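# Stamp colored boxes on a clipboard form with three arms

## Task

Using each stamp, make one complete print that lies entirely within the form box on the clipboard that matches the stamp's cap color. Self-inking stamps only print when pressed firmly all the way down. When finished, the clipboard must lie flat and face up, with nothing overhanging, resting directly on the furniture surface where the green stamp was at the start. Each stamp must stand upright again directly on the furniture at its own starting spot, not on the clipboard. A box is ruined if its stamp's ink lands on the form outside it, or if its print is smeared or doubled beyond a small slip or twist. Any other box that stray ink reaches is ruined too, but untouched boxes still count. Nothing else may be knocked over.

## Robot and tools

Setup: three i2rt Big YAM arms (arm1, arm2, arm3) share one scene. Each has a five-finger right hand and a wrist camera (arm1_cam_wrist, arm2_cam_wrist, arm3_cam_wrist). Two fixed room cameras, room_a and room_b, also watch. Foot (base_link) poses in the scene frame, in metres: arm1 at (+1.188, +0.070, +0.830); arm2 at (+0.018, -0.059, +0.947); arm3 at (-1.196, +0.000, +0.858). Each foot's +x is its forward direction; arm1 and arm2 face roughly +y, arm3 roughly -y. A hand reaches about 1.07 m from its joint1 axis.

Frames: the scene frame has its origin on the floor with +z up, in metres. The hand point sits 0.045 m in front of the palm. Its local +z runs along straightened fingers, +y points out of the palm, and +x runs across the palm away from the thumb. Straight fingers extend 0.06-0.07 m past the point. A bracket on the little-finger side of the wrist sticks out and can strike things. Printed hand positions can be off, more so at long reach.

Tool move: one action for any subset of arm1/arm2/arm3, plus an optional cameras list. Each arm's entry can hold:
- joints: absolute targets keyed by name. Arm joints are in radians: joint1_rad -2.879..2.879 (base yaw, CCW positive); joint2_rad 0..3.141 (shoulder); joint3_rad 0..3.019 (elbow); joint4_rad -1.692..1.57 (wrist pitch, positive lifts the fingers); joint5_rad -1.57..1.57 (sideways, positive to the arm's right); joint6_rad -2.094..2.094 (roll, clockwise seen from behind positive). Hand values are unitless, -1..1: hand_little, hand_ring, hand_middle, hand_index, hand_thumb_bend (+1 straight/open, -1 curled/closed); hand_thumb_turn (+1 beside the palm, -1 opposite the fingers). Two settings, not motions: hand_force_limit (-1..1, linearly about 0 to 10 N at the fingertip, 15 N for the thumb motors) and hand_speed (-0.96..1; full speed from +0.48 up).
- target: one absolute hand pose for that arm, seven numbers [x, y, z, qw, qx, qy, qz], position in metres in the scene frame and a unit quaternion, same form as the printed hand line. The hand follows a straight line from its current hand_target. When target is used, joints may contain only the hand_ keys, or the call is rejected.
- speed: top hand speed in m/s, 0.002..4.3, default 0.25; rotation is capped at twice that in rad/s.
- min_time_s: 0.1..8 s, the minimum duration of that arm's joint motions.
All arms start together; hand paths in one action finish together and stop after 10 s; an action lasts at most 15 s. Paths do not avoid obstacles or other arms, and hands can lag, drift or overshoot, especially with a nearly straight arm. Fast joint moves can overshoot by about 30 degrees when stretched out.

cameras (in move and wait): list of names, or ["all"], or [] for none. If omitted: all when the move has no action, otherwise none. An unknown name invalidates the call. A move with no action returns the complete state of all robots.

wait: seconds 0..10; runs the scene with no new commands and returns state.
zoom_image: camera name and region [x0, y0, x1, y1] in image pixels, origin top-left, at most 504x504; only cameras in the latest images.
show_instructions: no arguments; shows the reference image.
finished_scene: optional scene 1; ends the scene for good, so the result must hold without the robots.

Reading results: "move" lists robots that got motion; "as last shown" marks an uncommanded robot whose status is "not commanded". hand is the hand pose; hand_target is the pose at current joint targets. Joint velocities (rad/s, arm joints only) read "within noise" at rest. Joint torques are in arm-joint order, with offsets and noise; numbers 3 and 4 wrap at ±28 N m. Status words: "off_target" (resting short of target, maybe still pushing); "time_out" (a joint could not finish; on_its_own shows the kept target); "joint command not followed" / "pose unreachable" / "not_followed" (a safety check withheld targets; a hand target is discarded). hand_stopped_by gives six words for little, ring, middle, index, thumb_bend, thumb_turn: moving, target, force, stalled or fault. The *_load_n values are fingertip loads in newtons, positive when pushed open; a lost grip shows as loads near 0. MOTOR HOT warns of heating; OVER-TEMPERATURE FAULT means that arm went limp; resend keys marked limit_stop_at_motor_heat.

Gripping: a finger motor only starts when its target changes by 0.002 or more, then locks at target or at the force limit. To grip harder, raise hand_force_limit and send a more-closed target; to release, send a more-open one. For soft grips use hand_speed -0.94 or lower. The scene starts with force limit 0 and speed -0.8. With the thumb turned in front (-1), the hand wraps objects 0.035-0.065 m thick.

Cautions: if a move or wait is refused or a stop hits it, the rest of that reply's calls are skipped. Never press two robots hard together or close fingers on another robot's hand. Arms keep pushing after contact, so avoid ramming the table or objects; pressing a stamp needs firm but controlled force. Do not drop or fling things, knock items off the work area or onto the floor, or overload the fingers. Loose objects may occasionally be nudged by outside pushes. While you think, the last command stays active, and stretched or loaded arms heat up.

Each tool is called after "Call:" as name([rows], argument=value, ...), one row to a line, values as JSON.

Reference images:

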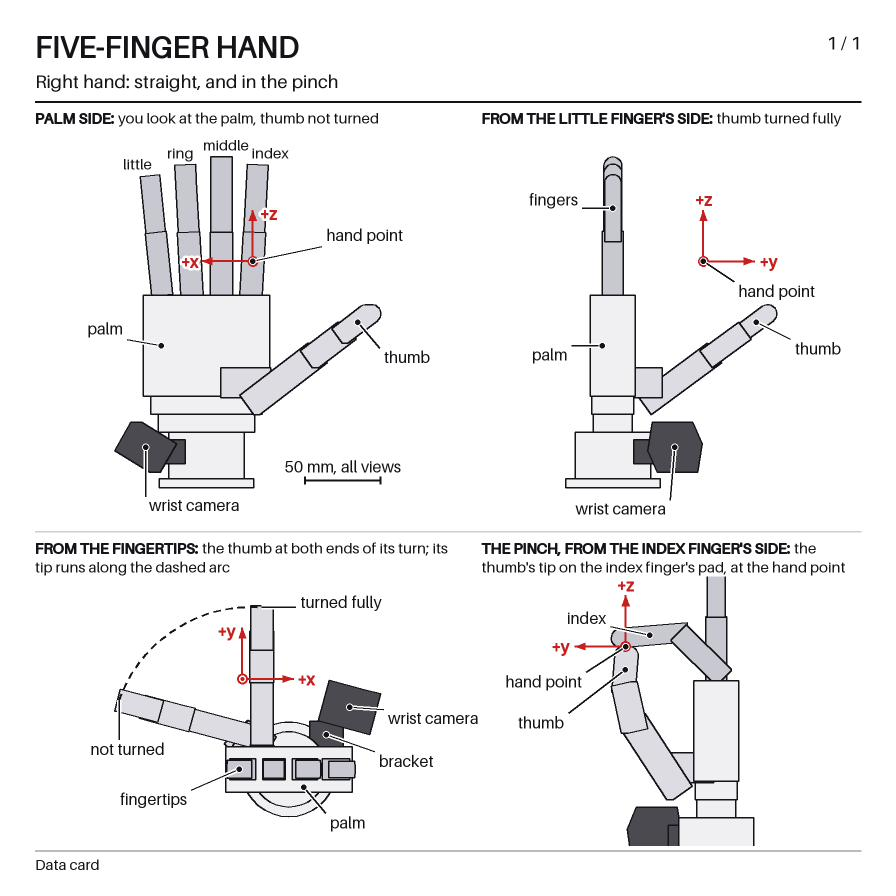

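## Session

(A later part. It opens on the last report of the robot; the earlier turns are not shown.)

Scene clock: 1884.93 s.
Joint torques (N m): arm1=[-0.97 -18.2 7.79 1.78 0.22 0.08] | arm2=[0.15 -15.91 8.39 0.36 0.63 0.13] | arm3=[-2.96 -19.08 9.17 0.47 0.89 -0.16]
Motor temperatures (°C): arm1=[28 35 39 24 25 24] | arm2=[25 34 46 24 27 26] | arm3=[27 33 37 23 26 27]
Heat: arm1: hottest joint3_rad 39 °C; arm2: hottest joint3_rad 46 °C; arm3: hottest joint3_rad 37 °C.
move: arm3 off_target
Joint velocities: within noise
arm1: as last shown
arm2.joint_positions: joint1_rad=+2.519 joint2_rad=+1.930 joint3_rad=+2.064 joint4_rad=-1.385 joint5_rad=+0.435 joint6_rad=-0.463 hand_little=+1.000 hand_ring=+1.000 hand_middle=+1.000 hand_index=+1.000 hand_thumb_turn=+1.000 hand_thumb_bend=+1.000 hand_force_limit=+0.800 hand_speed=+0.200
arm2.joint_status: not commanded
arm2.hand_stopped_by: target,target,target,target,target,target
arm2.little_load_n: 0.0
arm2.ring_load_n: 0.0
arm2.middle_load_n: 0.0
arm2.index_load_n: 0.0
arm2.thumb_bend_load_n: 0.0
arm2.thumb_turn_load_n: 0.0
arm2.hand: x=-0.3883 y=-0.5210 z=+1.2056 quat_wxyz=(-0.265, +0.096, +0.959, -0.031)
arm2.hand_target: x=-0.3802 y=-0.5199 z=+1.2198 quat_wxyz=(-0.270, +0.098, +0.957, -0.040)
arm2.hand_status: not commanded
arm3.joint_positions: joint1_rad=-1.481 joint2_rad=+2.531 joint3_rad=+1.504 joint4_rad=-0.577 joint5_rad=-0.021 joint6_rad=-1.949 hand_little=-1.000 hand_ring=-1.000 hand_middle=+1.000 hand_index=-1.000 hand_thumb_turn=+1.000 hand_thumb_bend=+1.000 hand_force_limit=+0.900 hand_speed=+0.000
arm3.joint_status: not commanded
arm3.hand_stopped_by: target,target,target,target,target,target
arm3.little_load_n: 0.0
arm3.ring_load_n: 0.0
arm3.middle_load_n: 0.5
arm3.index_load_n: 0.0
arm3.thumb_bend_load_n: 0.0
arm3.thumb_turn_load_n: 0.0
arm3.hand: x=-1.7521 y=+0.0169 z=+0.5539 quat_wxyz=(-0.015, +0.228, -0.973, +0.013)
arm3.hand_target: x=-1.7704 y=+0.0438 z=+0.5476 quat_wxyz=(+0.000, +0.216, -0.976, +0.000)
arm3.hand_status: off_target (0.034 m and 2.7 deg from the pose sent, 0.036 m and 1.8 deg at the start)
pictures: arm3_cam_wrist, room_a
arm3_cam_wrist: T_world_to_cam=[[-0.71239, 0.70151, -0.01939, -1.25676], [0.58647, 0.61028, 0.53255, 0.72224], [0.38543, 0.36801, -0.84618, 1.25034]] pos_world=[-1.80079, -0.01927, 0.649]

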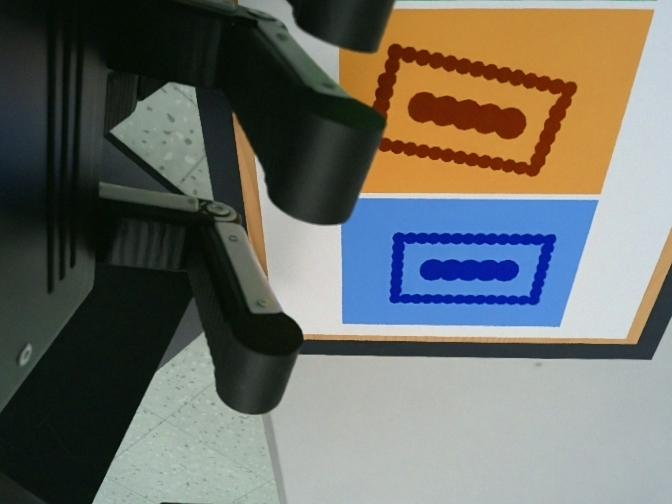

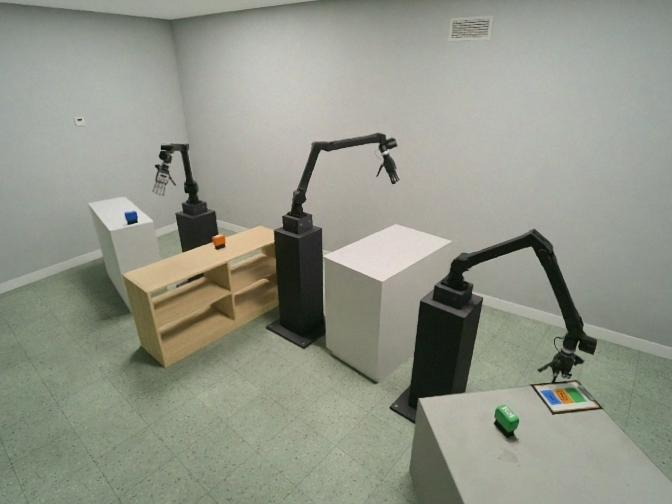

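Call:
move(arm3={"target":[-1.744,0.009,0.55,0,-0.2164,0.9763,0],"speed":0.05})

Call:
move(arm3={"target":[-1.745,0.012,0.588,0,-0.2164,0.9763,0],"speed":0.05})

Call:
move(arm3={"target":[-1.757,0.0285,0.588,0,-0.2164,0.9763,0],"speed":0.05})

Scene clock: 1890.37 s.
Joint torques (N m): arm1=[-0.85 -18.2 7.77 1.76 0.24 0.07] | arm2=[-0.09 -15.38 8.29 0.21 0.68 0.15] | arm3=[1.49 -21.95 4.62 0.12 0.06 0.13]
Motor temperatures (°C): arm1=[28 35 39 24 25 24] | arm2=[25 34 46 24 27 26] | arm3=[27 33 37 23 26 27]
Heat: arm1: hottest joint3_rad 39 °C; arm2: hottest joint3_rad 46 °C; arm3: hottest joint3_rad 37 °C.
move: arm3 done
Joint velocities: within noise
arm1, arm2: as last shown
arm2.ring_load_n: 0.5
arm3.joint_positions: joint1_rad=-1.469 joint2_rad=+2.531 joint3_rad=+1.459 joint4_rad=-0.513 joint5_rad=-0.002 joint6_rad=-1.915 hand_little=-1.000 hand_ring=-1.000 hand_middle=+1.000 hand_index=-1.000 hand_thumb_turn=+1.000 hand_thumb_bend=+1.000 hand_force_limit=+0.900 hand_speed=+0.000
arm3.joint_status: not commanded
arm3.hand_stopped_by: target,target,target,target,target,target
arm3.little_load_n: 0.0
arm3.ring_load_n: 0.0
arm3.middle_load_n: 0.0
arm3.index_load_n: 0.0
arm3.thumb_bend_load_n: 0.0
arm3.thumb_turn_load_n: 0.0
arm3.hand: x=-1.7407 y=+0.0149 z=+0.5464 quat_wxyz=(-0.007, +0.218, -0.976, +0.002)
arm3.hand_target: x=-1.7440 y=+0.0090 z=+0.5500 quat_wxyz=(+0.000, +0.216, -0.976, +0.000)
arm3.hand_status: done (0.008 m and 0.8 deg from the pose sent, 0.012 m and 2.7 deg at the start)
pictures: none

Scene clock: 1891.67 s.
Joint torques (N m): arm1=[-0.79 -17.9 7.68 1.69 0.24 0.05] | arm2=[0.5 -15.56 8.13 0.23 0.64 0.12] | arm3=[0.97 -22.3 4.9 -0.5 0.06 0.07]
Motor temperatures (°C): arm1=[28 35 39 24 25 24] | arm2=[25 34 46 24 27 26] | arm3=[27 34 36 23 26 27]
Heat: arm1: hottest joint3_rad 39 °C; arm2: hottest joint3_rad 46 °C; arm3: hottest joint3_rad 36 °C.
move: arm3 done
Joint velocities: within noise
arm1.joint_positions: joint1_rad=+0.733 joint2_rad=+1.666 joint3_rad=+1.869 joint4_rad=-1.366 joint5_rad=+0.359 joint6_rad=-0.626 hand_little=+1.000 hand_ring=+1.000 hand_middle=+1.000 hand_index=+1.000 hand_thumb_turn=+1.000 hand_thumb_bend=+1.000 hand_force_limit=+0.000 hand_speed=-0.300
arm1.joint_status: not commanded
arm1.hand_stopped_by: target,target,target,target,target,target
arm1.little_load_n: 0.0
arm1.ring_load_n: 0.0
arm1.middle_load_n: 0.0
arm1.index_load_n: 0.0
arm1.thumb_bend_load_n: 0.0
arm1.thumb_turn_load_n: 0.0
arm1.hand: x=+0.8474 y=+0.4976 z=+1.1448 quat_wxyz=(-0.210, +0.748, +0.608, +0.163)
arm1.hand_target: x=+0.8500 y=+0.4999 z=+1.1500 quat_wxyz=(-0.219, +0.746, +0.607, +0.163)
arm1.hand_status: not commanded
arm2: as last shown
arm2.ring_load_n: 0.0
arm3.joint_positions: joint1_rad=-1.469 joint2_rad=+2.454 joint3_rad=+1.422 joint4_rad=-0.544 joint5_rad=-0.002 joint6_rad=-1.915 hand_little=-1.000 hand_ring=-1.000 hand_middle=+1.000 hand_index=-1.000 hand_thumb_turn=+1.000 hand_thumb_bend=+1.000 hand_force_limit=+0.900 hand_speed=+0.000
arm3.joint_status: not commanded
arm3.hand_stopped_by: target,target,target,target,target,target
arm3.little_load_n: 0.0
arm3.ring_load_n: 0.0
arm3.middle_load_n: 0.0
arm3.index_load_n: 0.0
arm3.thumb_bend_load_n: 0.0
arm3.thumb_turn_load_n: 0.0
arm3.hand: x=-1.7431 y=+0.0148 z=+0.5804 quat_wxyz=(-0.002, +0.218, -0.976, +0.001)
arm3.hand_target: x=-1.7451 y=+0.0121 z=+0.5879 quat_wxyz=(+0.000, +0.216, -0.976, +0.000)
arm3.hand_status: done (0.008 m and 0.3 deg from the pose sent, 0.042 m and 0.8 deg at the start)
pictures: none

Scene clock: 1892.80 s.
Joint torques (N m): arm1=[-0.67 -18.37 7.68 1.73 0.24 0.05] | arm2=[-0.03 -15.15 8.25 0.38 0.7 0.14] | arm3=[0.09 -21.25 7.25 -0.42 0.04 -0.12]
Motor temperatures (°C): arm1=[28 35 39 24 25 24] | arm2=[25 34 46 24 27 26] | arm3=[27 33 36 23 26 27]
Heat: arm1: hottest joint3_rad 39 °C; arm2: hottest joint3_rad 46 °C; arm3: hottest joint3_rad 36 °C.
move: arm3 off_target
Joint velocities: within noise
arm1, arm2: as last shown
arm3.joint_positions: joint1_rad=-1.488 joint2_rad=+2.454 joint3_rad=+1.435 joint4_rad=-0.568 joint5_rad=-0.001 joint6_rad=-1.924 hand_little=-1.000 hand_ring=-1.000 hand_middle=+1.000 hand_index=-1.000 hand_thumb_turn=+1.000 hand_thumb_bend=+1.000 hand_force_limit=+0.900 hand_speed=+0.000
arm3.joint_status: not commanded
arm3.hand_stopped_by: target,target,target,target,target,target
arm3.little_load_n: 0.0
arm3.ring_load_n: 0.0
arm3.middle_load_n: 0.0
arm3.index_load_n: 0.0
arm3.thumb_bend_load_n: 0.0
arm3.thumb_turn_load_n: 0.0
arm3.hand: x=-1.7446 y=+0.0249 z=+0.5830 quat_wxyz=(-0.008, +0.213, -0.977, +0.002)
arm3.hand_target: x=-1.7568 y=+0.0285 z=+0.5882 quat_wxyz=(+0.000, +0.216, -0.976, +0.000)
arm3.hand_status: off_target (0.014 m and 1.0 deg from the pose sent, 0.021 m and 0.3 deg at the start)
pictures: none

Call:
move(arm3={"target":[-1.766,0.0335,0.588,0,-0.2164,0.9763,0],"speed":0.05})

Scene clock: 1894.13 s.
Joint torques (N m): arm1=[-1.14 -18.08 7.66 1.7 0.24 0.08] | arm2=[-0.09 -15.56 8.35 0.28 0.64 0.13] | arm3=[-0.32 -20.48 7.61 -0.35 0.03 -0.11]
Motor temperatures (°C): arm1=[28 35 39 24 25 24] | arm2=[25 34 46 24 27 26] | arm3=[27 33 37 23 26 27]
Heat: arm1: hottest joint3_rad 39 °C; arm2: hottest joint3_rad 46 °C; arm3: hottest joint3_rad 37 °C.
move: arm3 done
Joint velocities: within noise
arm1, arm2: as last shown
arm3.joint_positions: joint1_rad=-1.495 joint2_rad=+2.454 joint3_rad=+1.466 joint4_rad=-0.587 joint5_rad=-0.001 joint6_rad=-1.934 hand_little=-1.000 hand_ring=-1.000 hand_middle=+1.000 hand_index=-1.000 hand_thumb_turn=+1.000 hand_thumb_bend=+1.000 hand_force_limit=+0.900 hand_speed=+0.000
arm3.joint_status: not commanded
arm3.hand_stopped_by: target,target,target,target,target,target
arm3.little_load_n: 0.5
arm3.ring_load_n: 0.0
arm3.middle_load_n: 0.0
arm3.index_load_n: 0.0
arm3.thumb_bend_load_n: 0.0
arm3.thumb_turn_load_n: 0.0
arm3.hand: x=-1.7582 y=+0.0280 z=+0.5893 quat_wxyz=(-0.002, +0.215, -0.977, +0.001)
arm3.hand_target: x=-1.7659 y=+0.0336 z=+0.5882 quat_wxyz=(+0.000, +0.216, -0.976, +0.000)
arm3.hand_status: done (0.010 m and 0.3 deg from the pose sent, 0.024 m and 1.0 deg at the start)
pictures: none

Call:
move(arm3={"target":[-1.757,0.0265,0.574,0,-0.2164,0.9763,0],"speed":0.04})

Call:
move(arm3={"target":[-1.757,0.0265,0.566,0,-0.2164,0.9763,0],"speed":0.04}, cameras=["room_a"])

Call:
zoom_image(camera="room_a", region=[520, 330, 610, 420])

Scene clock: 1896.07 s.
Joint torques (N m): arm1=[-0.56 -18.37 7.75 1.7 0.23 0.06] | arm2=[0.03 -16.21 8.35 0.29 0.68 0.14] | arm3=[0.79 -19.31 5.91 0.21 0.03 -0.01]
Motor temperatures (°C): arm1=[28 35 39 24 25 24] | arm2=[25 34 46 24 27 26] | arm3=[27 33 37 23 26 27]
Heat: arm1: hottest joint3_rad 39 °C; arm2: hottest joint3_rad 46 °C; arm3: hottest joint3_rad 37 °C.
move: arm3 off_target
Joint velocities: within noise
arm1, arm2: as last shown
arm3.joint_positions: joint1_rad=-1.495 joint2_rad=+2.458 joint3_rad=+1.466 joint4_rad=-0.568 joint5_rad=-0.001 joint6_rad=-1.934 hand_little=-1.000 hand_ring=-1.000 hand_middle=+1.000 hand_index=-1.000 hand_thumb_turn=+1.000 hand_thumb_bend=+1.000 hand_force_limit=+0.900 hand_speed=+0.000
arm3.joint_status: not commanded
arm3.hand_stopped_by: target,target,target,target,target,target
arm3.little_load_n: 0.0
arm3.ring_load_n: 0.0
arm3.middle_load_n: 0.0
arm3.index_load_n: 0.0
arm3.thumb_bend_load_n: 0.0
arm3.thumb_turn_load_n: 0.0
arm3.hand: x=-1.7618 y=+0.0277 z=+0.5869 quat_wxyz=(+0.006, +0.215, -0.977, +0.000)
arm3.hand_target: x=-1.7566 y=+0.0266 z=+0.5742 quat_wxyz=(+0.000, +0.216, -0.976, +0.000)
arm3.hand_status: off_target (0.014 m and 0.7 deg from the pose sent, 0.015 m and 0.3 deg at the start)
pictures: none

Scene clock: 1897.07 s.
Joint torques (N m): arm1=[-0.38 -18.2 7.69 1.7 0.24 0.07] | arm2=[0.15 -15.62 8.28 0.1 0.62 0.14] | arm3=[0.79 -19.37 6.5 0.18 0.03 -0.01]
Motor temperatures (°C): arm1=[28 35 39 24 25 24] | arm2=[25 34 46 24 27 26] | arm3=[27 33 37 23 26 27]
Heat: arm1: hottest joint3_rad 39 °C; arm2: hottest joint3_rad 46 °C; arm3: hottest joint3_rad 37 °C.
move: arm3 off_target
Joint velocities: within noise
arm1, arm2: as last shown
arm3.joint_positions: joint1_rad=-1.495 joint2_rad=+2.477 joint3_rad=+1.466 joint4_rad=-0.558 joint5_rad=-0.001 joint6_rad=-1.934 hand_little=-1.000 hand_ring=-1.000 hand_middle=+1.000 hand_index=-1.000 hand_thumb_turn=+1.000 hand_thumb_bend=+1.000 hand_force_limit=+0.900 hand_speed=+0.000
arm3.joint_status: not commanded
arm3.hand_stopped_by: target,target,target,target,target,target
arm3.little_load_n: 0.0
arm3.ring_load_n: 0.0
arm3.middle_load_n: 0.0
arm3.index_load_n: 0.0
arm3.thumb_bend_load_n: -0.5
arm3.thumb_turn_load_n: 0.0
arm3.hand: x=-1.7565 y=+0.0281 z=+0.5764 quat_wxyz=(+0.001, +0.215, -0.977, +0.001)
arm3.hand_target: x=-1.7568 y=+0.0266 z=+0.5662 quat_wxyz=(+0.000, +0.216, -0.976, +0.000)
arm3.hand_status: off_target (0.011 m and 0.2 deg from the pose sent, 0.022 m and 0.7 deg at the start)

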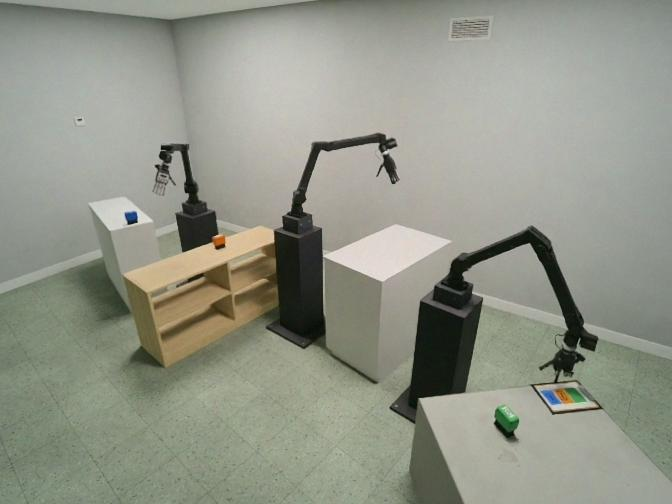

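Scaled by 5.600 from the camera's image (finer frame: 960x720).

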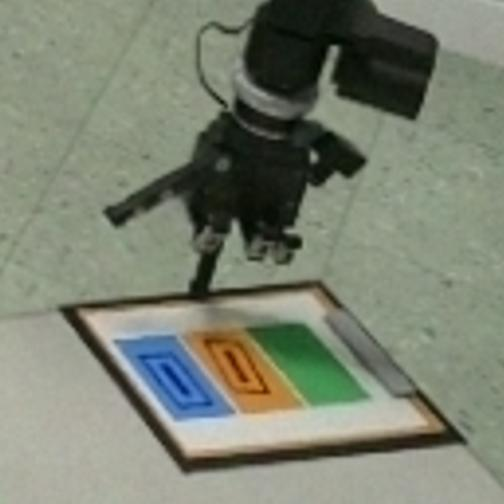

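Call:
move(arm3={"target":[-1.757,0.0265,0.558,0,-0.2164,0.9763,0],"speed":0.03})

Scene clock: 1898.40 s.
Joint torques (N m): arm1=[-0.85 -18.26 7.76 1.73 0.23 0.03] | arm2=[-0.03 -16.15 8.39 0.24 0.63 0.11] | arm3=[0.62 -19.25 7.13 0.2 0.02 -0.01]
Motor temperatures (°C): arm1=[28 35 39 24 25 24] | arm2=[25 34 46 24 27 26] | arm3=[27 33 37 23 26 27]
Heat: arm1: hottest joint3_rad 39 °C; arm2: hottest joint3_rad 46 °C; arm3: hottest joint3_rad 37 °C.
move: arm3 off_target
Joint velocities: within noise
arm1, arm2: as last shown
arm2.thumb_bend_load_n: -0.5
arm3.joint_positions: joint1_rad=-1.495 joint2_rad=+2.493 joint3_rad=+1.466 joint4_rad=-0.549 joint5_rad=-0.001 joint6_rad=-1.934 hand_little=-1.000 hand_ring=-1.000 hand_middle=+1.000 hand_index=-1.000 hand_thumb_turn=+1.000 hand_thumb_bend=+1.000 hand_force_limit=+0.900 hand_speed=+0.000
arm3.joint_status: not commanded
arm3.hand_stopped_by: target,target,target,target,target,target
arm3.little_load_n: 0.0
arm3.ring_load_n: 0.0
arm3.middle_load_n: 0.0
arm3.index_load_n: 0.0
arm3.thumb_bend_load_n: 0.0
arm3.thumb_turn_load_n: 0.0
arm3.hand: x=-1.7524 y=+0.0284 z=+0.5680 quat_wxyz=(-0.002, +0.215, -0.977, +0.001)
arm3.hand_target: x=-1.7566 y=+0.0266 z=+0.5582 quat_wxyz=(+0.000, +0.216, -0.976, +0.000)
arm3.hand_status: off_target (0.011 m and 0.4 deg from the pose sent, 0.018 m and 0.2 deg at the start)
pictures: none

Call:
move(arm3={"target":[-1.770,0.0446,0.557,0,-0.2164,0.9763,0],"speed":0.03})

Call:
move(arm3={"target":[-1.780,0.0540,0.556,0,-0.2164,0.9763,0],"speed":0.03}, cameras=["room_a","arm3_cam_wrist"])

Call:
zoom_image(camera="room_a", region=[520, 330, 610, 420])

Scene clock: 1900.53 s.
Joint torques (N m): arm1=[-0.79 -17.96 7.75 1.76 0.22 0.06] | arm2=[-0.09 -15.85 8.36 0.24 0.65 0.14] | arm3=[-1.49 -18.96 8.72 0.36 0.33 -0.15]
Motor temperatures (°C): arm1=[28 35 39 24 25 24] | arm2=[25 34 46 24 27 26] | arm3=[27 33 37 23 26 27]
Heat: arm1: hottest joint3_rad 39 °C; arm2: hottest joint3_rad 46 °C; arm3: hottest joint3_rad 37 °C.
move: arm3 off_target
Joint velocities: within noise
arm1: as last shown
arm1.thumb_bend_load_n: 0.5
arm1.thumb_turn_load_n: 0.5
arm2.joint_positions: joint1_rad=+2.519 joint2_rad=+1.930 joint3_rad=+2.064 joint4_rad=-1.385 joint5_rad=+0.435 joint6_rad=-0.463 hand_little=+1.000 hand_ring=+1.000 hand_middle=+1.000 hand_index=+1.000 hand_thumb_turn=+1.000 hand_thumb_bend=+1.000 hand_force_limit=+0.800 hand_speed=+0.200
arm2.joint_status: not commanded
arm2.hand_stopped_by: target,target,target,target,target,target
arm2.little_load_n: 0.0
arm2.ring_load_n: 0.0
arm2.middle_load_n: 0.0
arm2.index_load_n: 0.0
arm2.thumb_bend_load_n: 0.0
arm2.thumb_turn_load_n: 0.0
arm2.hand: x=-0.3883 y=-0.5210 z=+1.2056 quat_wxyz=(-0.265, +0.096, +0.959, -0.031)
arm2.hand_target: x=-0.3802 y=-0.5199 z=+1.2198 quat_wxyz=(-0.270, +0.098, +0.957, -0.040)
arm2.hand_status: not commanded
arm3.joint_positions: joint1_rad=-1.500 joint2_rad=+2.504 joint3_rad=+1.492 joint4_rad=-0.578 joint5_rad=-0.008 joint6_rad=-1.951 hand_little=-1.000 hand_ring=-1.000 hand_middle=+1.000 hand_index=-1.000 hand_thumb_turn=+1.000 hand_thumb_bend=+1.000 hand_force_limit=+0.900 hand_speed=+0.000
arm3.joint_status: not commanded
arm3.hand_stopped_by: target,target,target,target,target,target
arm3.little_load_n: 0.0
arm3.ring_load_n: 0.0
arm3.middle_load_n: 0.5
arm3.index_load_n: 0.0
arm3.thumb_bend_load_n: 0.0
arm3.thumb_turn_load_n: 0.0
arm3.hand: x=-1.7562 y=+0.0299 z=+0.5668 quat_wxyz=(-0.009, +0.221, -0.975, +0.006)
arm3.hand_target: x=-1.7691 y=+0.0447 z=+0.5579 quat_wxyz=(+0.000, +0.216, -0.976, +0.000)
arm3.hand_status: off_target (0.022 m and 1.3 deg from the pose sent, 0.026 m and 0.3 deg at the start)
pictures: none

Scene clock: 1901.53 s.
Joint torques (N m): arm1=[-0.85 -18.08 7.71 1.65 0.24 0.04] | arm2=[-0.15 -15.79 8.28 0.38 0.65 0.11] | arm3=[-2.43 -18.84 9.61 0.62 0.7 -0.14]
Motor temperatures (°C): arm1=[28 35 39 24 25 24] | arm2=[25 34 46 24 27 26] | arm3=[27 33 37 23 26 27]
Heat: arm1: hottest joint3_rad 39 °C; arm2: hottest joint3_rad 46 °C; arm3: hottest joint3_rad 37 °C.
move: arm3 off_target
Joint velocities: within noise
arm1, arm2: as last shown
arm1.thumb_bend_load_n: 0.0
arm1.thumb_turn_load_n: 0.0
arm2.thumb_bend_load_n: -0.5
arm3.joint_positions: joint1_rad=-1.506 joint2_rad=+2.514 joint3_rad=+1.518 joint4_rad=-0.612 joint5_rad=-0.017 joint6_rad=-1.966 hand_little=-1.000 hand_ring=-1.000 hand_middle=+1.000 hand_index=-1.000 hand_thumb_turn=+1.000 hand_thumb_bend=+1.000 hand_force_limit=+0.900 hand_speed=+0.000
arm3.joint_status: not commanded
arm3.hand_stopped_by: target,target,target,target,target,target
arm3.little_load_n: 0.0
arm3.ring_load_n: 0.0
arm3.middle_load_n: 1.0
arm3.index_load_n: 0.0
arm3.thumb_bend_load_n: 0.0
arm3.thumb_turn_load_n: -0.5
arm3.hand: x=-1.7588 y=+0.0311 z=+0.5661 quat_wxyz=(-0.017, +0.225, -0.974, +0.012)
arm3.hand_target: x=-1.7783 y=+0.0540 z=+0.5576 quat_wxyz=(+0.000, +0.216, -0.976, +0.000)
arm3.hand_status: off_target (0.033 m and 2.6 deg from the pose sent, 0.036 m and 1.3 deg at the start)
pictures: arm3_cam_wrist, room_a
arm3_cam_wrist: T_world_to_cam=[[-0.70761, 0.70635, -0.01899, -1.26319], [0.58865, 0.60414, 0.53713, 0.71244], [0.39088, 0.3689, -0.84329, 1.26598]] pos_world=[-1.80807, -0.00517, 0.66092]

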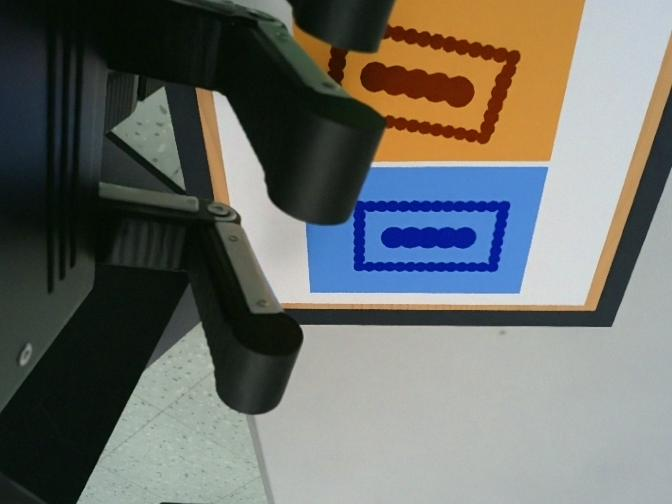

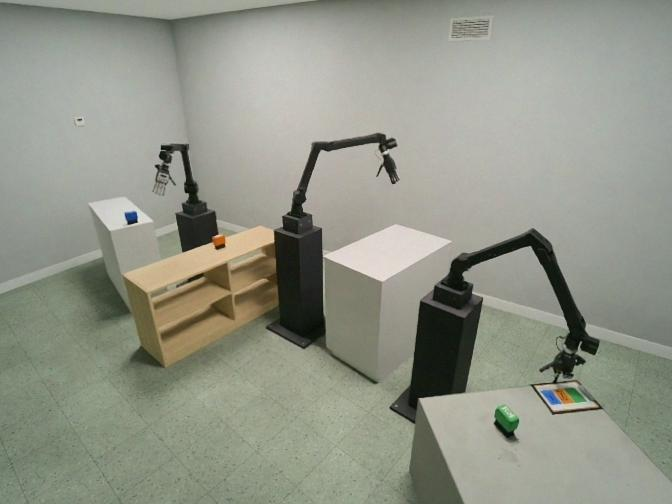

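Scaled by 5.600 from the camera's image (finer frame: 960x720).

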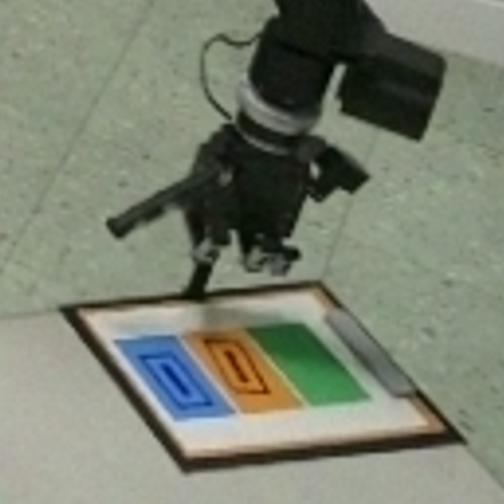

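Call:
move(arm3={"target":[-1.789,0.0620,0.556,0,-0.2164,0.9763,0],"speed":0.03})

Call:
move(arm3={"target":[-1.798,0.0700,0.556,0,-0.2164,0.9763,0],"speed":0.03}, cameras=["room_a","arm3_cam_wrist"])

Call:
zoom_image(camera="room_a", region=[520, 330, 610, 420])

Scene clock: 1903.20 s.
Joint torques (N m): arm1=[-0.56 -18.26 7.79 1.72 0.22 0.06] | arm2=[-0.21 -15.27 8.39 0.21 0.67 0.14] | arm3=[-3.19 -18.9 10.36 0.91 1.01 -0.14]
Motor temperatures (°C): arm1=[28 35 39 24 25 24] | arm2=[25 34 46 24 27 26] | arm3=[27 33 37 23 26 27]
Heat: arm1: hottest joint3_rad 39 °C; arm2: hottest joint3_rad 46 °C; arm3: hottest joint3_rad 37 °C.
move: arm3 off_target
Joint velocities: within noise
arm1.joint_positions: joint1_rad=+0.733 joint2_rad=+1.666 joint3_rad=+1.869 joint4_rad=-1.366 joint5_rad=+0.359 joint6_rad=-0.626 hand_little=+1.000 hand_ring=+1.000 hand_middle=+1.000 hand_index=+1.000 hand_thumb_turn=+1.000 hand_thumb_bend=+1.000 hand_force_limit=+0.000 hand_speed=-0.300
arm1.joint_status: not commanded
arm1.hand_stopped_by: target,target,target,target,target,target
arm1.little_load_n: 0.0
arm1.ring_load_n: 0.0
arm1.middle_load_n: 0.0
arm1.index_load_n: 0.0
arm1.thumb_bend_load_n: 0.0
arm1.thumb_turn_load_n: 0.5
arm1.hand: x=+0.8474 y=+0.4976 z=+1.1448 quat_wxyz=(-0.210, +0.748, +0.608, +0.163)
arm1.hand_target: x=+0.8500 y=+0.4999 z=+1.1500 quat_wxyz=(-0.219, +0.746, +0.607, +0.163)
arm1.hand_status: not commanded
arm2: as last shown
arm2.thumb_bend_load_n: 0.0
arm3.joint_positions: joint1_rad=-1.510 joint2_rad=+2.524 joint3_rad=+1.541 joint4_rad=-0.642 joint5_rad=-0.024 joint6_rad=-1.979 hand_little=-1.000 hand_ring=-1.000 hand_middle=+1.000 hand_index=-1.000 hand_thumb_turn=+1.000 hand_thumb_bend=+1.000 hand_force_limit=+0.900 hand_speed=+0.000
arm3.joint_status: not commanded
arm3.hand_stopped_by: target,target,target,target,target,target
arm3.little_load_n: 0.0
arm3.ring_load_n: 0.0
arm3.middle_load_n: 1.0
arm3.index_load_n: 0.0
arm3.thumb_bend_load_n: 0.0
arm3.thumb_turn_load_n: 0.0
arm3.hand: x=-1.7608 y=+0.0322 z=+0.5655 quat_wxyz=(-0.024, +0.229, -0.973, +0.017)
arm3.hand_target: x=-1.7862 y=+0.0620 z=+0.5584 quat_wxyz=(+0.000, +0.216, -0.976, -0.001)
arm3.hand_status: off_target (0.042 m and 3.7 deg from the pose sent, 0.044 m and 2.6 deg at the start)
pictures: none

Scene clock: 1904.23 s.
Joint torques (N m): arm1=[-0.56 -17.85 7.71 1.83 0.21 0.03] | arm2=[0.15 -15.44 8.4 0.2 0.67 0.18] | arm3=[-3.9 -18.96 11.14 1.28 1.32 -0.17]
Motor temperatures (°C): arm1=[28 35 39 24 25 24] | arm2=[25 34 46 24 27 26] | arm3=[27 33 37 23 26 27]
Heat: arm1: hottest joint3_rad 39 °C; arm2: hottest joint3_rad 46 °C; arm3: hottest joint3_rad 37 °C.
move: arm3 off_target
Joint velocities: within noise
arm1, arm2: as last shown
arm1.thumb_turn_load_n: 0.0
arm3.joint_positions: joint1_rad=-1.514 joint2_rad=+2.533 joint3_rad=+1.565 joint4_rad=-0.673 joint5_rad=-0.031 joint6_rad=-1.990 hand_little=-1.000 hand_ring=-1.000 hand_middle=+1.000 hand_index=-1.000 hand_thumb_turn=+1.000 hand_thumb_bend=+1.000 hand_force_limit=+0.900 hand_speed=+0.000
arm3.joint_status: not commanded
arm3.hand_stopped_by: target,target,target,target,target,target
arm3.little_load_n: 0.0
arm3.ring_load_n: 0.0
arm3.middle_load_n: 1.0
arm3.index_load_n: 0.0
arm3.thumb_bend_load_n: 0.0
arm3.thumb_turn_load_n: 0.0
arm3.hand: x=-1.7630 y=+0.0331 z=+0.5651 quat_wxyz=(-0.032, +0.232, -0.972, +0.022)
arm3.hand_target: x=-1.7941 y=+0.0700 z=+0.5596 quat_wxyz=(-0.001, +0.216, -0.976, -0.001)
arm3.hand_status: off_target (0.052 m and 4.8 deg from the pose sent, 0.054 m and 3.7 deg at the start)
pictures: arm3_cam_wrist, room_a
arm3_cam_wrist: T_world_to_cam=[[-0.71603, 0.6961, -0.05228, -1.2633], [0.56208, 0.61935, 0.54815, 0.66057], [0.41395, 0.36311, -0.83474, 1.30195]] pos_world=[-1.81481, -0.00248, 0.65865]

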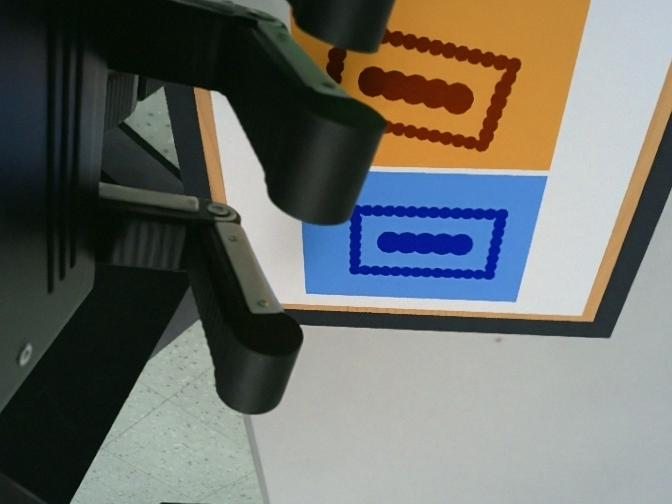

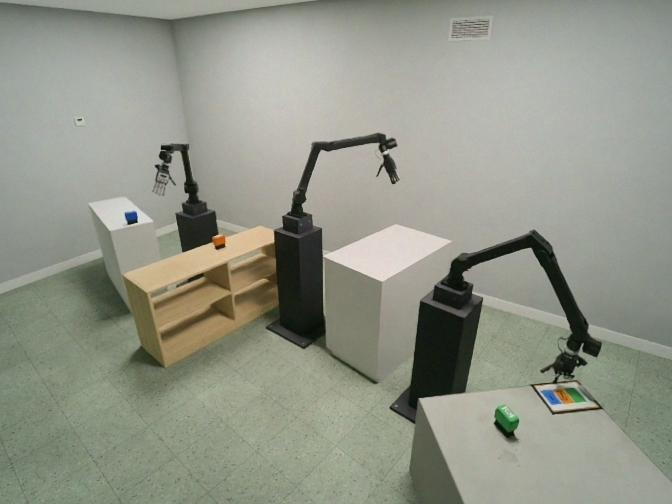

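Scaled by 5.600 from the camera's image (finer frame: 960x720).

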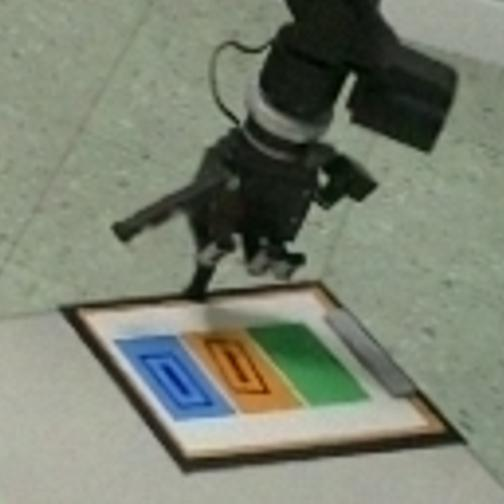

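Call:
move(arm3={"target":[-1.798,0.0700,0.564,0,-0.2164,0.9763,0],"speed":0.03})

Call:
move(arm3={"target":[-1.798,0.0700,0.570,0,-0.2164,0.9763,0],"speed":0.03}, cameras=["room_a"])

Call:
zoom_image(camera="room_a", region=[520, 330, 610, 420])

Scene clock: 1906.30 s.
Joint torques (N m): arm1=[-1.08 -18.61 7.65 1.58 0.24 0.07] | arm2=[-0.5 -15.74 8.46 0.2 0.68 0.17] | arm3=[-3.9 -20.37 10.51 1.01 1.33 -0.18]
Motor temperatures (°C): arm1=[28 35 39 24 25 24] | arm2=[25 34 46 24 27 26] | arm3=[27 33 37 23 27 27]
Heat: arm1: hottest joint3_rad 39 °C; arm2: hottest joint3_rad 46 °C; arm3: hottest joint3_rad 37 °C.
move: arm3 off_target
Joint velocities: within noise
arm1, arm2: as last shown
arm1.thumb_turn_load_n: 0.5
arm3.joint_positions: joint1_rad=-1.514 joint2_rad=+2.533 joint3_rad=+1.565 joint4_rad=-0.674 joint5_rad=-0.031 joint6_rad=-1.990 hand_little=-1.000 hand_ring=-1.000 hand_middle=+1.000 hand_index=-1.000 hand_thumb_turn=+1.000 hand_thumb_bend=+1.000 hand_force_limit=+0.900 hand_speed=+0.000
arm3.joint_status: not commanded
arm3.hand_stopped_by: target,target,target,target,target,target
arm3.little_load_n: 0.0
arm3.ring_load_n: 0.0
arm3.middle_load_n: 1.5
arm3.index_load_n: 0.0
arm3.thumb_bend_load_n: -0.5
arm3.thumb_turn_load_n: 0.0
arm3.hand: x=-1.7628 y=+0.0331 z=+0.5652 quat_wxyz=(-0.032, +0.232, -0.972, +0.022)
arm3.hand_target: x=-1.7947 y=+0.0701 z=+0.5671 quat_wxyz=(-0.001, +0.216, -0.976, -0.001)
arm3.hand_status: off_target (0.051 m and 4.8 deg from the pose sent, 0.051 m and 4.8 deg at the start)
pictures: none

Scene clock: 1907.27 s.
Joint torques (N m): arm1=[-0.91 -18.02 7.71 1.66 0.26 0.06] | arm2=[-0.03 -15.79 8.34 0.4 0.64 0.13] | arm3=[-3.9 -21.36 10.07 0.8 1.33 -0.16]
Motor temperatures (°C): arm1=[28 35 39 24 25 24] | arm2=[25 34 46 24 27 26] | arm3=[27 33 37 23 27 27]
Heat: arm1: hottest joint3_rad 39 °C; arm2: hottest joint3_rad 46 °C; arm3: hottest joint3_rad 37 °C.
move: arm3 off_target
Joint velocities: within noise
arm1, arm2: as last shown
arm1.thumb_turn_load_n: 0.0
arm3.joint_positions: joint1_rad=-1.514 joint2_rad=+2.533 joint3_rad=+1.565 joint4_rad=-0.675 joint5_rad=-0.031 joint6_rad=-1.991 hand_little=-1.000 hand_ring=-1.000 hand_middle=+1.000 hand_index=-1.000 hand_thumb_turn=+1.000 hand_thumb_bend=+1.000 hand_force_limit=+0.900 hand_speed=+0.000
arm3.joint_status: not commanded
arm3.hand_stopped_by: target,target,target,target,target,target
arm3.little_load_n: 0.0
arm3.ring_load_n: 0.0
arm3.middle_load_n: 1.0
arm3.index_load_n: 0.5
arm3.thumb_bend_load_n: 0.0
arm3.thumb_turn_load_n: 0.0
arm3.hand: x=-1.7627 y=+0.0331 z=+0.5652 quat_wxyz=(-0.033, +0.232, -0.972, +0.022)
arm3.hand_target: x=-1.7950 y=+0.0701 z=+0.5727 quat_wxyz=(-0.001, +0.216, -0.976, -0.001)
arm3.hand_status: off_target (0.051 m and 4.9 deg from the pose sent, 0.051 m and 4.9 deg at the start)

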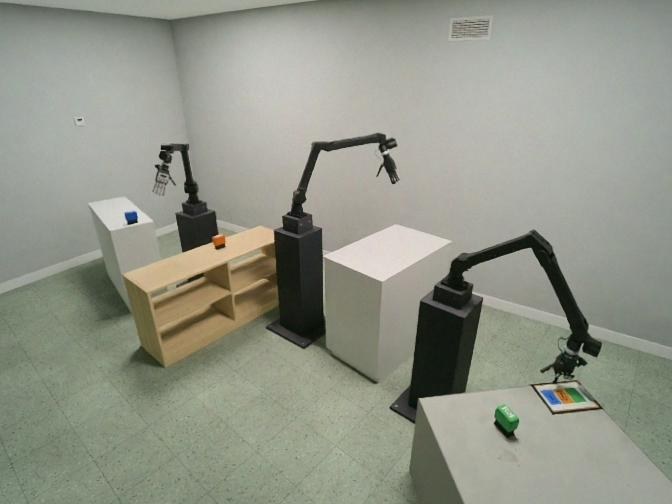

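Scaled by 5.600 from the camera's image (finer frame: 960x720).

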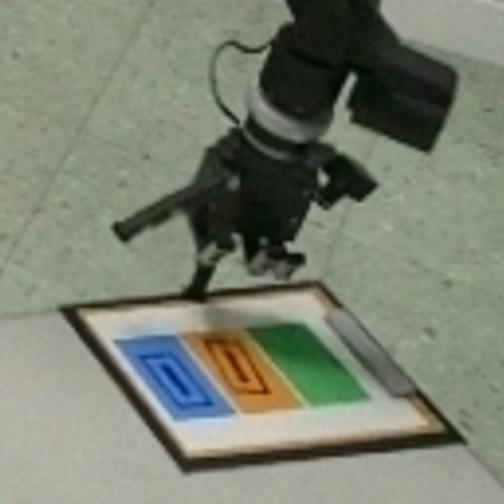

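Call:
move(arm3={"target":[-1.798,0.0700,0.576,0,-0.2164,0.9763,0],"speed":0.03})

Call:
move(arm3={"target":[-1.798,0.0700,0.582,0,-0.2164,0.9763,0],"speed":0.03}, cameras=["room_a"])

Call:
zoom_image(camera="room_a", region=[520, 330, 610, 420])

Scene clock: 1909.43 s.
Joint torques (N m): arm1=[-0.73 -18.02 7.72 1.69 0.24 0.08] | arm2=[0.67 -15.56 8.4 0.31 0.67 0.15] | arm3=[-3.96 -22.3 9.65 0.59 1.33 -0.16]
Motor temperatures (°C): arm1=[28 35 39 24 25 24] | arm2=[25 34 46 24 27 26] | arm3=[27 33 37 23 27 27]
Heat: arm1: hottest joint3_rad 39 °C; arm2: hottest joint3_rad 46 °C; arm3: hottest joint3_rad 37 °C.
move: arm3 off_target
Joint velocities: within noise
arm1, arm2: as last shown
arm3.joint_positions: joint1_rad=-1.514 joint2_rad=+2.533 joint3_rad=+1.565 joint4_rad=-0.676 joint5_rad=-0.031 joint6_rad=-1.992 hand_little=-1.000 hand_ring=-1.000 hand_middle=+1.000 hand_index=-1.000 hand_thumb_turn=+1.000 hand_thumb_bend=+1.000 hand_force_limit=+0.900 hand_speed=+0.000
arm3.joint_status: not commanded
arm3.hand_stopped_by: target,target,target,target,target,target
arm3.little_load_n: 0.5
arm3.ring_load_n: 0.0
arm3.middle_load_n: 1.0
arm3.index_load_n: 0.0
arm3.thumb_bend_load_n: 0.0
arm3.thumb_turn_load_n: 0.0
arm3.hand: x=-1.7624 y=+0.0332 z=+0.5652 quat_wxyz=(-0.033, +0.232, -0.972, +0.022)
arm3.hand_target: x=-1.7952 y=+0.0701 z=+0.5784 quat_wxyz=(-0.001, +0.216, -0.976, -0.001)
arm3.hand_status: off_target (0.052 m and 5.0 deg from the pose sent, 0.052 m and 4.9 deg at the start)
pictures: none

Scene clock: 1910.73 s.
Joint torques (N m): arm1=[-0.79 -18.02 7.68 1.66 0.26 0.07] | arm2=[-0.15 -15.79 8.28 0.28 0.67 0.15] | arm3=[-0.09 -23 7.91 0.03 0 -0.12]
Motor temperatures (°C): arm1=[28 35 39 24 25 24] | arm2=[25 34 46 24 27 26] | arm3=[27 33 37 23 27 27]
Heat: arm1: hottest joint3_rad 39 °C; arm2: hottest joint3_rad 46 °C; arm3: hottest joint3_rad 37 °C.
move: arm3 off_target
Joint velocities: within noise
arm1, arm2: as last shown
arm3.joint_positions: joint1_rad=-1.566 joint2_rad=+2.531 joint3_rad=+1.592 joint4_rad=-0.668 joint5_rad=+0.000 joint6_rad=-1.998 hand_little=-1.000 hand_ring=-1.000 hand_middle=+1.000 hand_index=-1.000 hand_thumb_turn=+1.000 hand_thumb_bend=+1.000 hand_force_limit=+0.900 hand_speed=+0.000
arm3.joint_status: not commanded
arm3.hand_stopped_by: target,target,target,target,target,target
arm3.little_load_n: 0.0
arm3.ring_load_n: 0.0
arm3.middle_load_n: 0.0
arm3.index_load_n: 0.0
arm3.thumb_bend_load_n: 0.0
arm3.thumb_turn_load_n: 0.0
arm3.hand: x=-1.7793 y=+0.0686 z=+0.5738 quat_wxyz=(-0.017, +0.211, -0.977, +0.004)
arm3.hand_target: x=-1.7977 y=+0.0699 z=+0.5825 quat_wxyz=(+0.000, +0.217, -0.976, +0.000)
arm3.hand_status: off_target (0.020 m and 2.2 deg from the pose sent, 0.054 m and 5.0 deg at the start)

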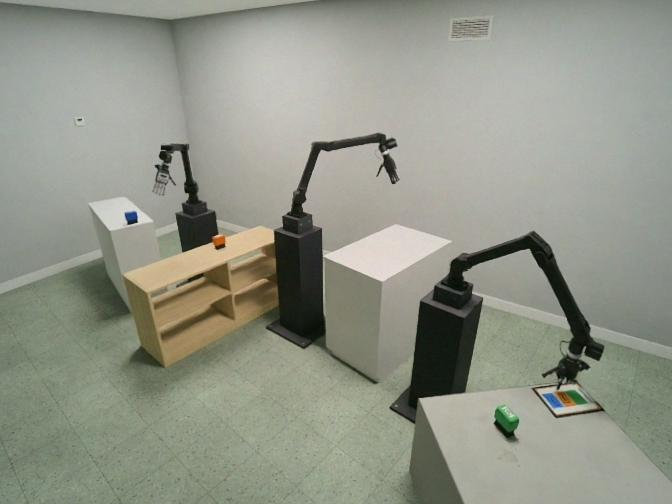

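Scaled by 5.600 from the camera's image (finer frame: 960x720).

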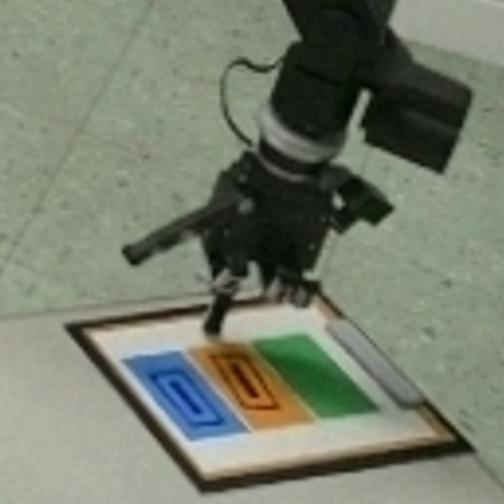

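Call:
move(arm3={"target":[-1.765,0.055,0.66,0,-0.2164,0.9763,0],"speed":0.1})

Call:
move(arm3={"target":[-1.72,-0.02,0.88,-0.163,-0.607,0.746,-0.219],"speed":0.25}, cameras=["room_a","arm3_cam_wrist"])

Call:
zoom_image(camera="room_a", region=[520, 330, 610, 420])

Scene clock: 1913.37 s.
Joint torques (N m): arm1=[-0.91 -18.08 7.82 1.7 0.24 0.04] | arm2=[0.73 -15.56 8.24 0.28 0.67 0.15] | arm3=[1.26 -22.24 6 -0.4 -0.02 0.11]
Motor temperatures (°C): arm1=[28 35 39 24 25 24] | arm2=[25 34 46 23 27 26] | arm3=[27 33 37 23 27 27]
Heat: arm1: hottest joint3_rad 39 °C; arm2: hottest joint3_rad 46 °C; arm3: hottest joint3_rad 37 °C.
move: arm3 done
Joint velocities: within noise
arm1: as last shown
arm2.joint_positions: joint1_rad=+2.519 joint2_rad=+1.930 joint3_rad=+2.064 joint4_rad=-1.385 joint5_rad=+0.435 joint6_rad=-0.463 hand_little=+1.000 hand_ring=+1.000 hand_middle=+1.000 hand_index=+1.000 hand_thumb_turn=+1.000 hand_thumb_bend=+1.000 hand_force_limit=+0.800 hand_speed=+0.200
arm2.joint_status: not commanded
arm2.hand_stopped_by: target,target,target,target,target,target
arm2.little_load_n: 0.0
arm2.ring_load_n: 0.0
arm2.middle_load_n: 0.0
arm2.index_load_n: 0.0
arm2.thumb_bend_load_n: 0.0
arm2.thumb_turn_load_n: 0.0
arm2.hand: x=-0.3883 y=-0.5210 z=+1.2056 quat_wxyz=(-0.265, +0.096, +0.959, -0.031)
arm2.hand_target: x=-0.3802 y=-0.5199 z=+1.2198 quat_wxyz=(-0.270, +0.098, +0.957, -0.040)
arm2.hand_status: not commanded
arm3.joint_positions: joint1_rad=-1.551 joint2_rad=+2.327 joint3_rad=+1.438 joint4_rad=-0.687 joint5_rad=+0.000 joint6_rad=-1.998 hand_little=-1.000 hand_ring=-1.000 hand_middle=+1.000 hand_index=-1.000 hand_thumb_turn=+1.000 hand_thumb_bend=+1.000 hand_force_limit=+0.900 hand_speed=+0.000
arm3.joint_status: not commanded
arm3.hand_stopped_by: target,target,target,target,target,target
arm3.little_load_n: 0.0
arm3.ring_load_n: 0.0
arm3.middle_load_n: 0.0
arm3.index_load_n: 0.0
arm3.thumb_bend_load_n: 0.0
arm3.thumb_turn_load_n: 0.0
arm3.hand: x=-1.7639 y=+0.0599 z=+0.6525 quat_wxyz=(-0.002, +0.218, -0.976, +0.001)
arm3.hand_target: x=-1.7650 y=+0.0551 z=+0.6598 quat_wxyz=(+0.000, +0.216, -0.976, +0.000)
arm3.hand_status: done (0.009 m and 0.3 deg from the pose sent, 0.088 m and 2.2 deg at the start)
pictures: none

Scene clock: 1916.83 s.
Joint torques (N m): arm1=[-0.79 -18.2 7.62 1.76 0.25 0.07] | arm2=[0.26 -15.62 8.29 0.21 0.66 0.14] | arm3=[-0.09 -15.97 8.2 0.75 -0.42 -0.14]
Motor temperatures (°C): arm1=[28 35 39 24 25 24] | arm2=[25 34 46 23 27 26] | arm3=[27 33 37 23 27 27]
Heat: arm1: hottest joint3_rad 39 °C; arm2: hottest joint3_rad 46 °C; arm3: hottest joint3_rad 37 °C.
move: arm3 off_target
Joint velocities: within noise
arm1, arm2: as last shown
arm3.joint_positions: joint1_rad=-1.522 joint2_rad=+1.665 joint3_rad=+1.049 joint4_rad=-0.655 joint5_rad=-0.344 joint6_rad=-2.054 hand_little=-1.000 hand_ring=-1.000 hand_middle=+1.000 hand_index=-1.000 hand_thumb_turn=+1.000 hand_thumb_bend=+1.000 hand_force_limit=+0.900 hand_speed=+0.000
arm3.joint_status: not commanded
arm3.hand_stopped_by: target,target,target,target,target,target
arm3.little_load_n: 0.0
arm3.ring_load_n: 0.0
arm3.middle_load_n: 0.0
arm3.index_load_n: 0.0
arm3.thumb_bend_load_n: 0.0
arm3.thumb_turn_load_n: 0.0
arm3.hand: x=-1.7151 y=-0.0237 z=+0.8716 quat_wxyz=(+0.181, +0.278, -0.934, +0.133)
arm3.hand_target: x=-1.7198 y=-0.0207 z=+0.8799 quat_wxyz=(+0.195, +0.282, -0.930, +0.129)
arm3.hand_status: off_target (0.010 m and 44.9 deg from the pose sent, 0.245 m and 61.2 deg at the start; pose on its path clipped on 74 of 104 steps; a joint's target at an end of its range on 97 of 104 steps)
pictures: arm3_cam_wrist, room_a
arm3_cam_wrist: T_world_to_cam=[[-0.78565, 0.61857, 0.01138, -1.35019], [0.61652, 0.78124, 0.09788, 0.99061], [0.05165, 0.08391, -0.99513, 1.07036]] pos_world=[-1.72679, -0.02852, 0.98356]

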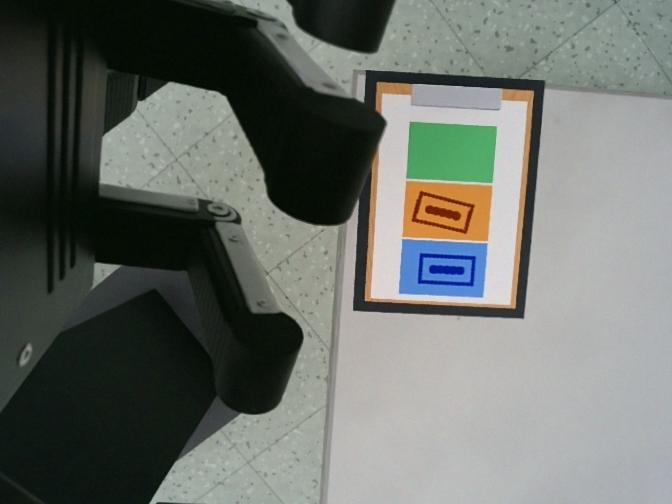

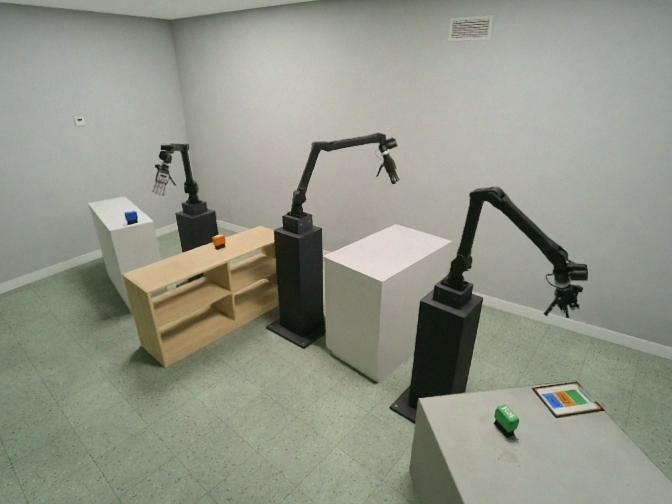

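Scaled by 5.600 from the camera's image (finer frame: 960x720).

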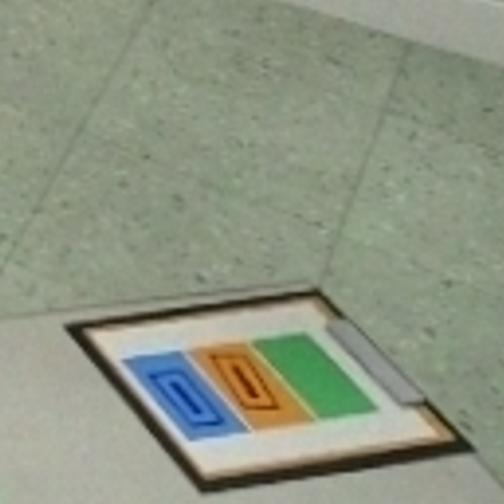

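Call:
zoom_image(camera="arm3_cam_wrist", region=[320, 50, 600, 330])

Scaled by 1.800 from the camera's image (finer frame: 960x720).

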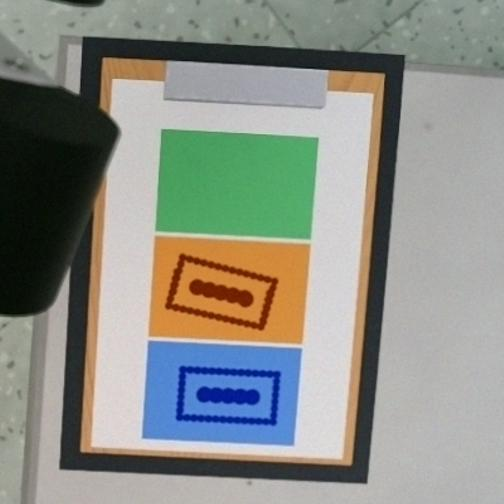

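Call:
move(arm3={"target":[-1.871,-0.057,0.72,0,0.3633,0.9317,0],"speed":0.3}, cameras=["arm3_cam_wrist"])

Scene clock: 1925.03 s.
Joint torques (N m): arm1=[-0.56 -17.96 7.69 1.69 0.24 0.07] | arm2=[-0.21 -15.44 8.49 0.29 0.65 0.15] | arm3=[0.03 -24.06 12.08 -0.38 0 0.13]
Motor temperatures (°C): arm1=[28 35 39 24 25 24] | arm2=[25 35 46 23 27 26] | arm3=[27 33 37 23 27 27]
Heat: arm1: hottest joint3_rad 39 °C; arm2: hottest joint3_rad 46 °C; arm3: hottest joint3_rad 37 °C.
move: arm3 done
Joint velocities: within noise
arm1.joint_positions: joint1_rad=+0.733 joint2_rad=+1.666 joint3_rad=+1.869 joint4_rad=-1.366 joint5_rad=+0.359 joint6_rad=-0.626 hand_little=+1.000 hand_ring=+1.000 hand_middle=+1.000 hand_index=+1.000 hand_thumb_turn=+1.000 hand_thumb_bend=+1.000 hand_force_limit=+0.000 hand_speed=-0.300
arm1.joint_status: not commanded
arm1.hand_stopped_by: target,target,target,target,target,target
arm1.little_load_n: 0.0
arm1.ring_load_n: 0.0
arm1.middle_load_n: 0.0
arm1.index_load_n: 0.0
arm1.thumb_bend_load_n: 0.0
arm1.thumb_turn_load_n: 0.0
arm1.hand: x=+0.8474 y=+0.4976 z=+1.1448 quat_wxyz=(-0.210, +0.748, +0.608, +0.163)
arm1.hand_target: x=+0.8500 y=+0.4999 z=+1.1500 quat_wxyz=(-0.219, +0.746, +0.607, +0.163)
arm1.hand_status: not commanded
arm2: as last shown
arm3.joint_positions: joint1_rad=-1.450 joint2_rad=+2.587 joint3_rad=+2.232 joint4_rad=-1.212 joint5_rad=-0.001 joint6_rad=-0.732 hand_little=-1.000 hand_ring=-1.000 hand_middle=+1.000 hand_index=-1.000 hand_thumb_turn=+1.000 hand_thumb_bend=+1.000 hand_force_limit=+0.900 hand_speed=+0.000
arm3.joint_status: not commanded
arm3.hand_stopped_by: target,target,target,target,target,target
arm3.little_load_n: 0.0
arm3.ring_load_n: 0.0
arm3.middle_load_n: 0.0
arm3.index_load_n: 0.0
arm3.thumb_bend_load_n: 0.0
arm3.thumb_turn_load_n: 0.0
arm3.hand: x=-1.8664 y=-0.0596 z=+0.7287 quat_wxyz=(+0.001, -0.354, -0.935, +0.001)
arm3.hand_target: x=-1.8707 y=-0.0570 z=+0.7201 quat_wxyz=(+0.001, -0.363, -0.932, +0.000)
arm3.hand_status: done (0.010 m and 1.1 deg from the pose sent, 0.220 m and 79.4 deg at the start)
arm3_cam_wrist: T_world_to_cam=[[0.38221, 0.92394, 0.016, 0.74933], [0.78541, -0.33393, 0.52117, 1.06612], [0.48687, -0.18663, -0.8533, 1.6319]] pos_world=[-1.91827, -0.03176, 0.82488]

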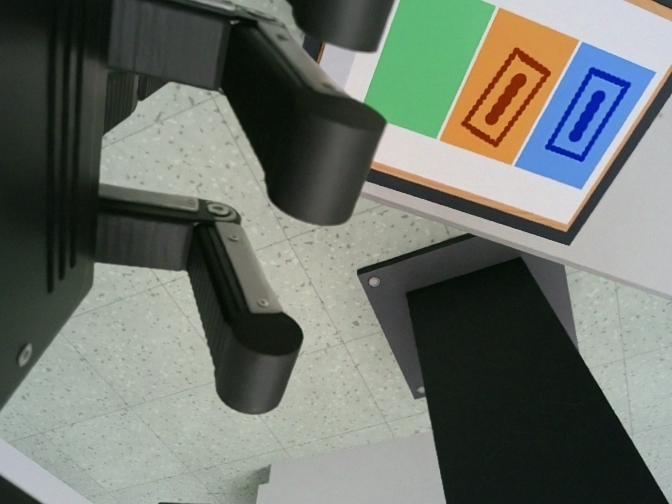

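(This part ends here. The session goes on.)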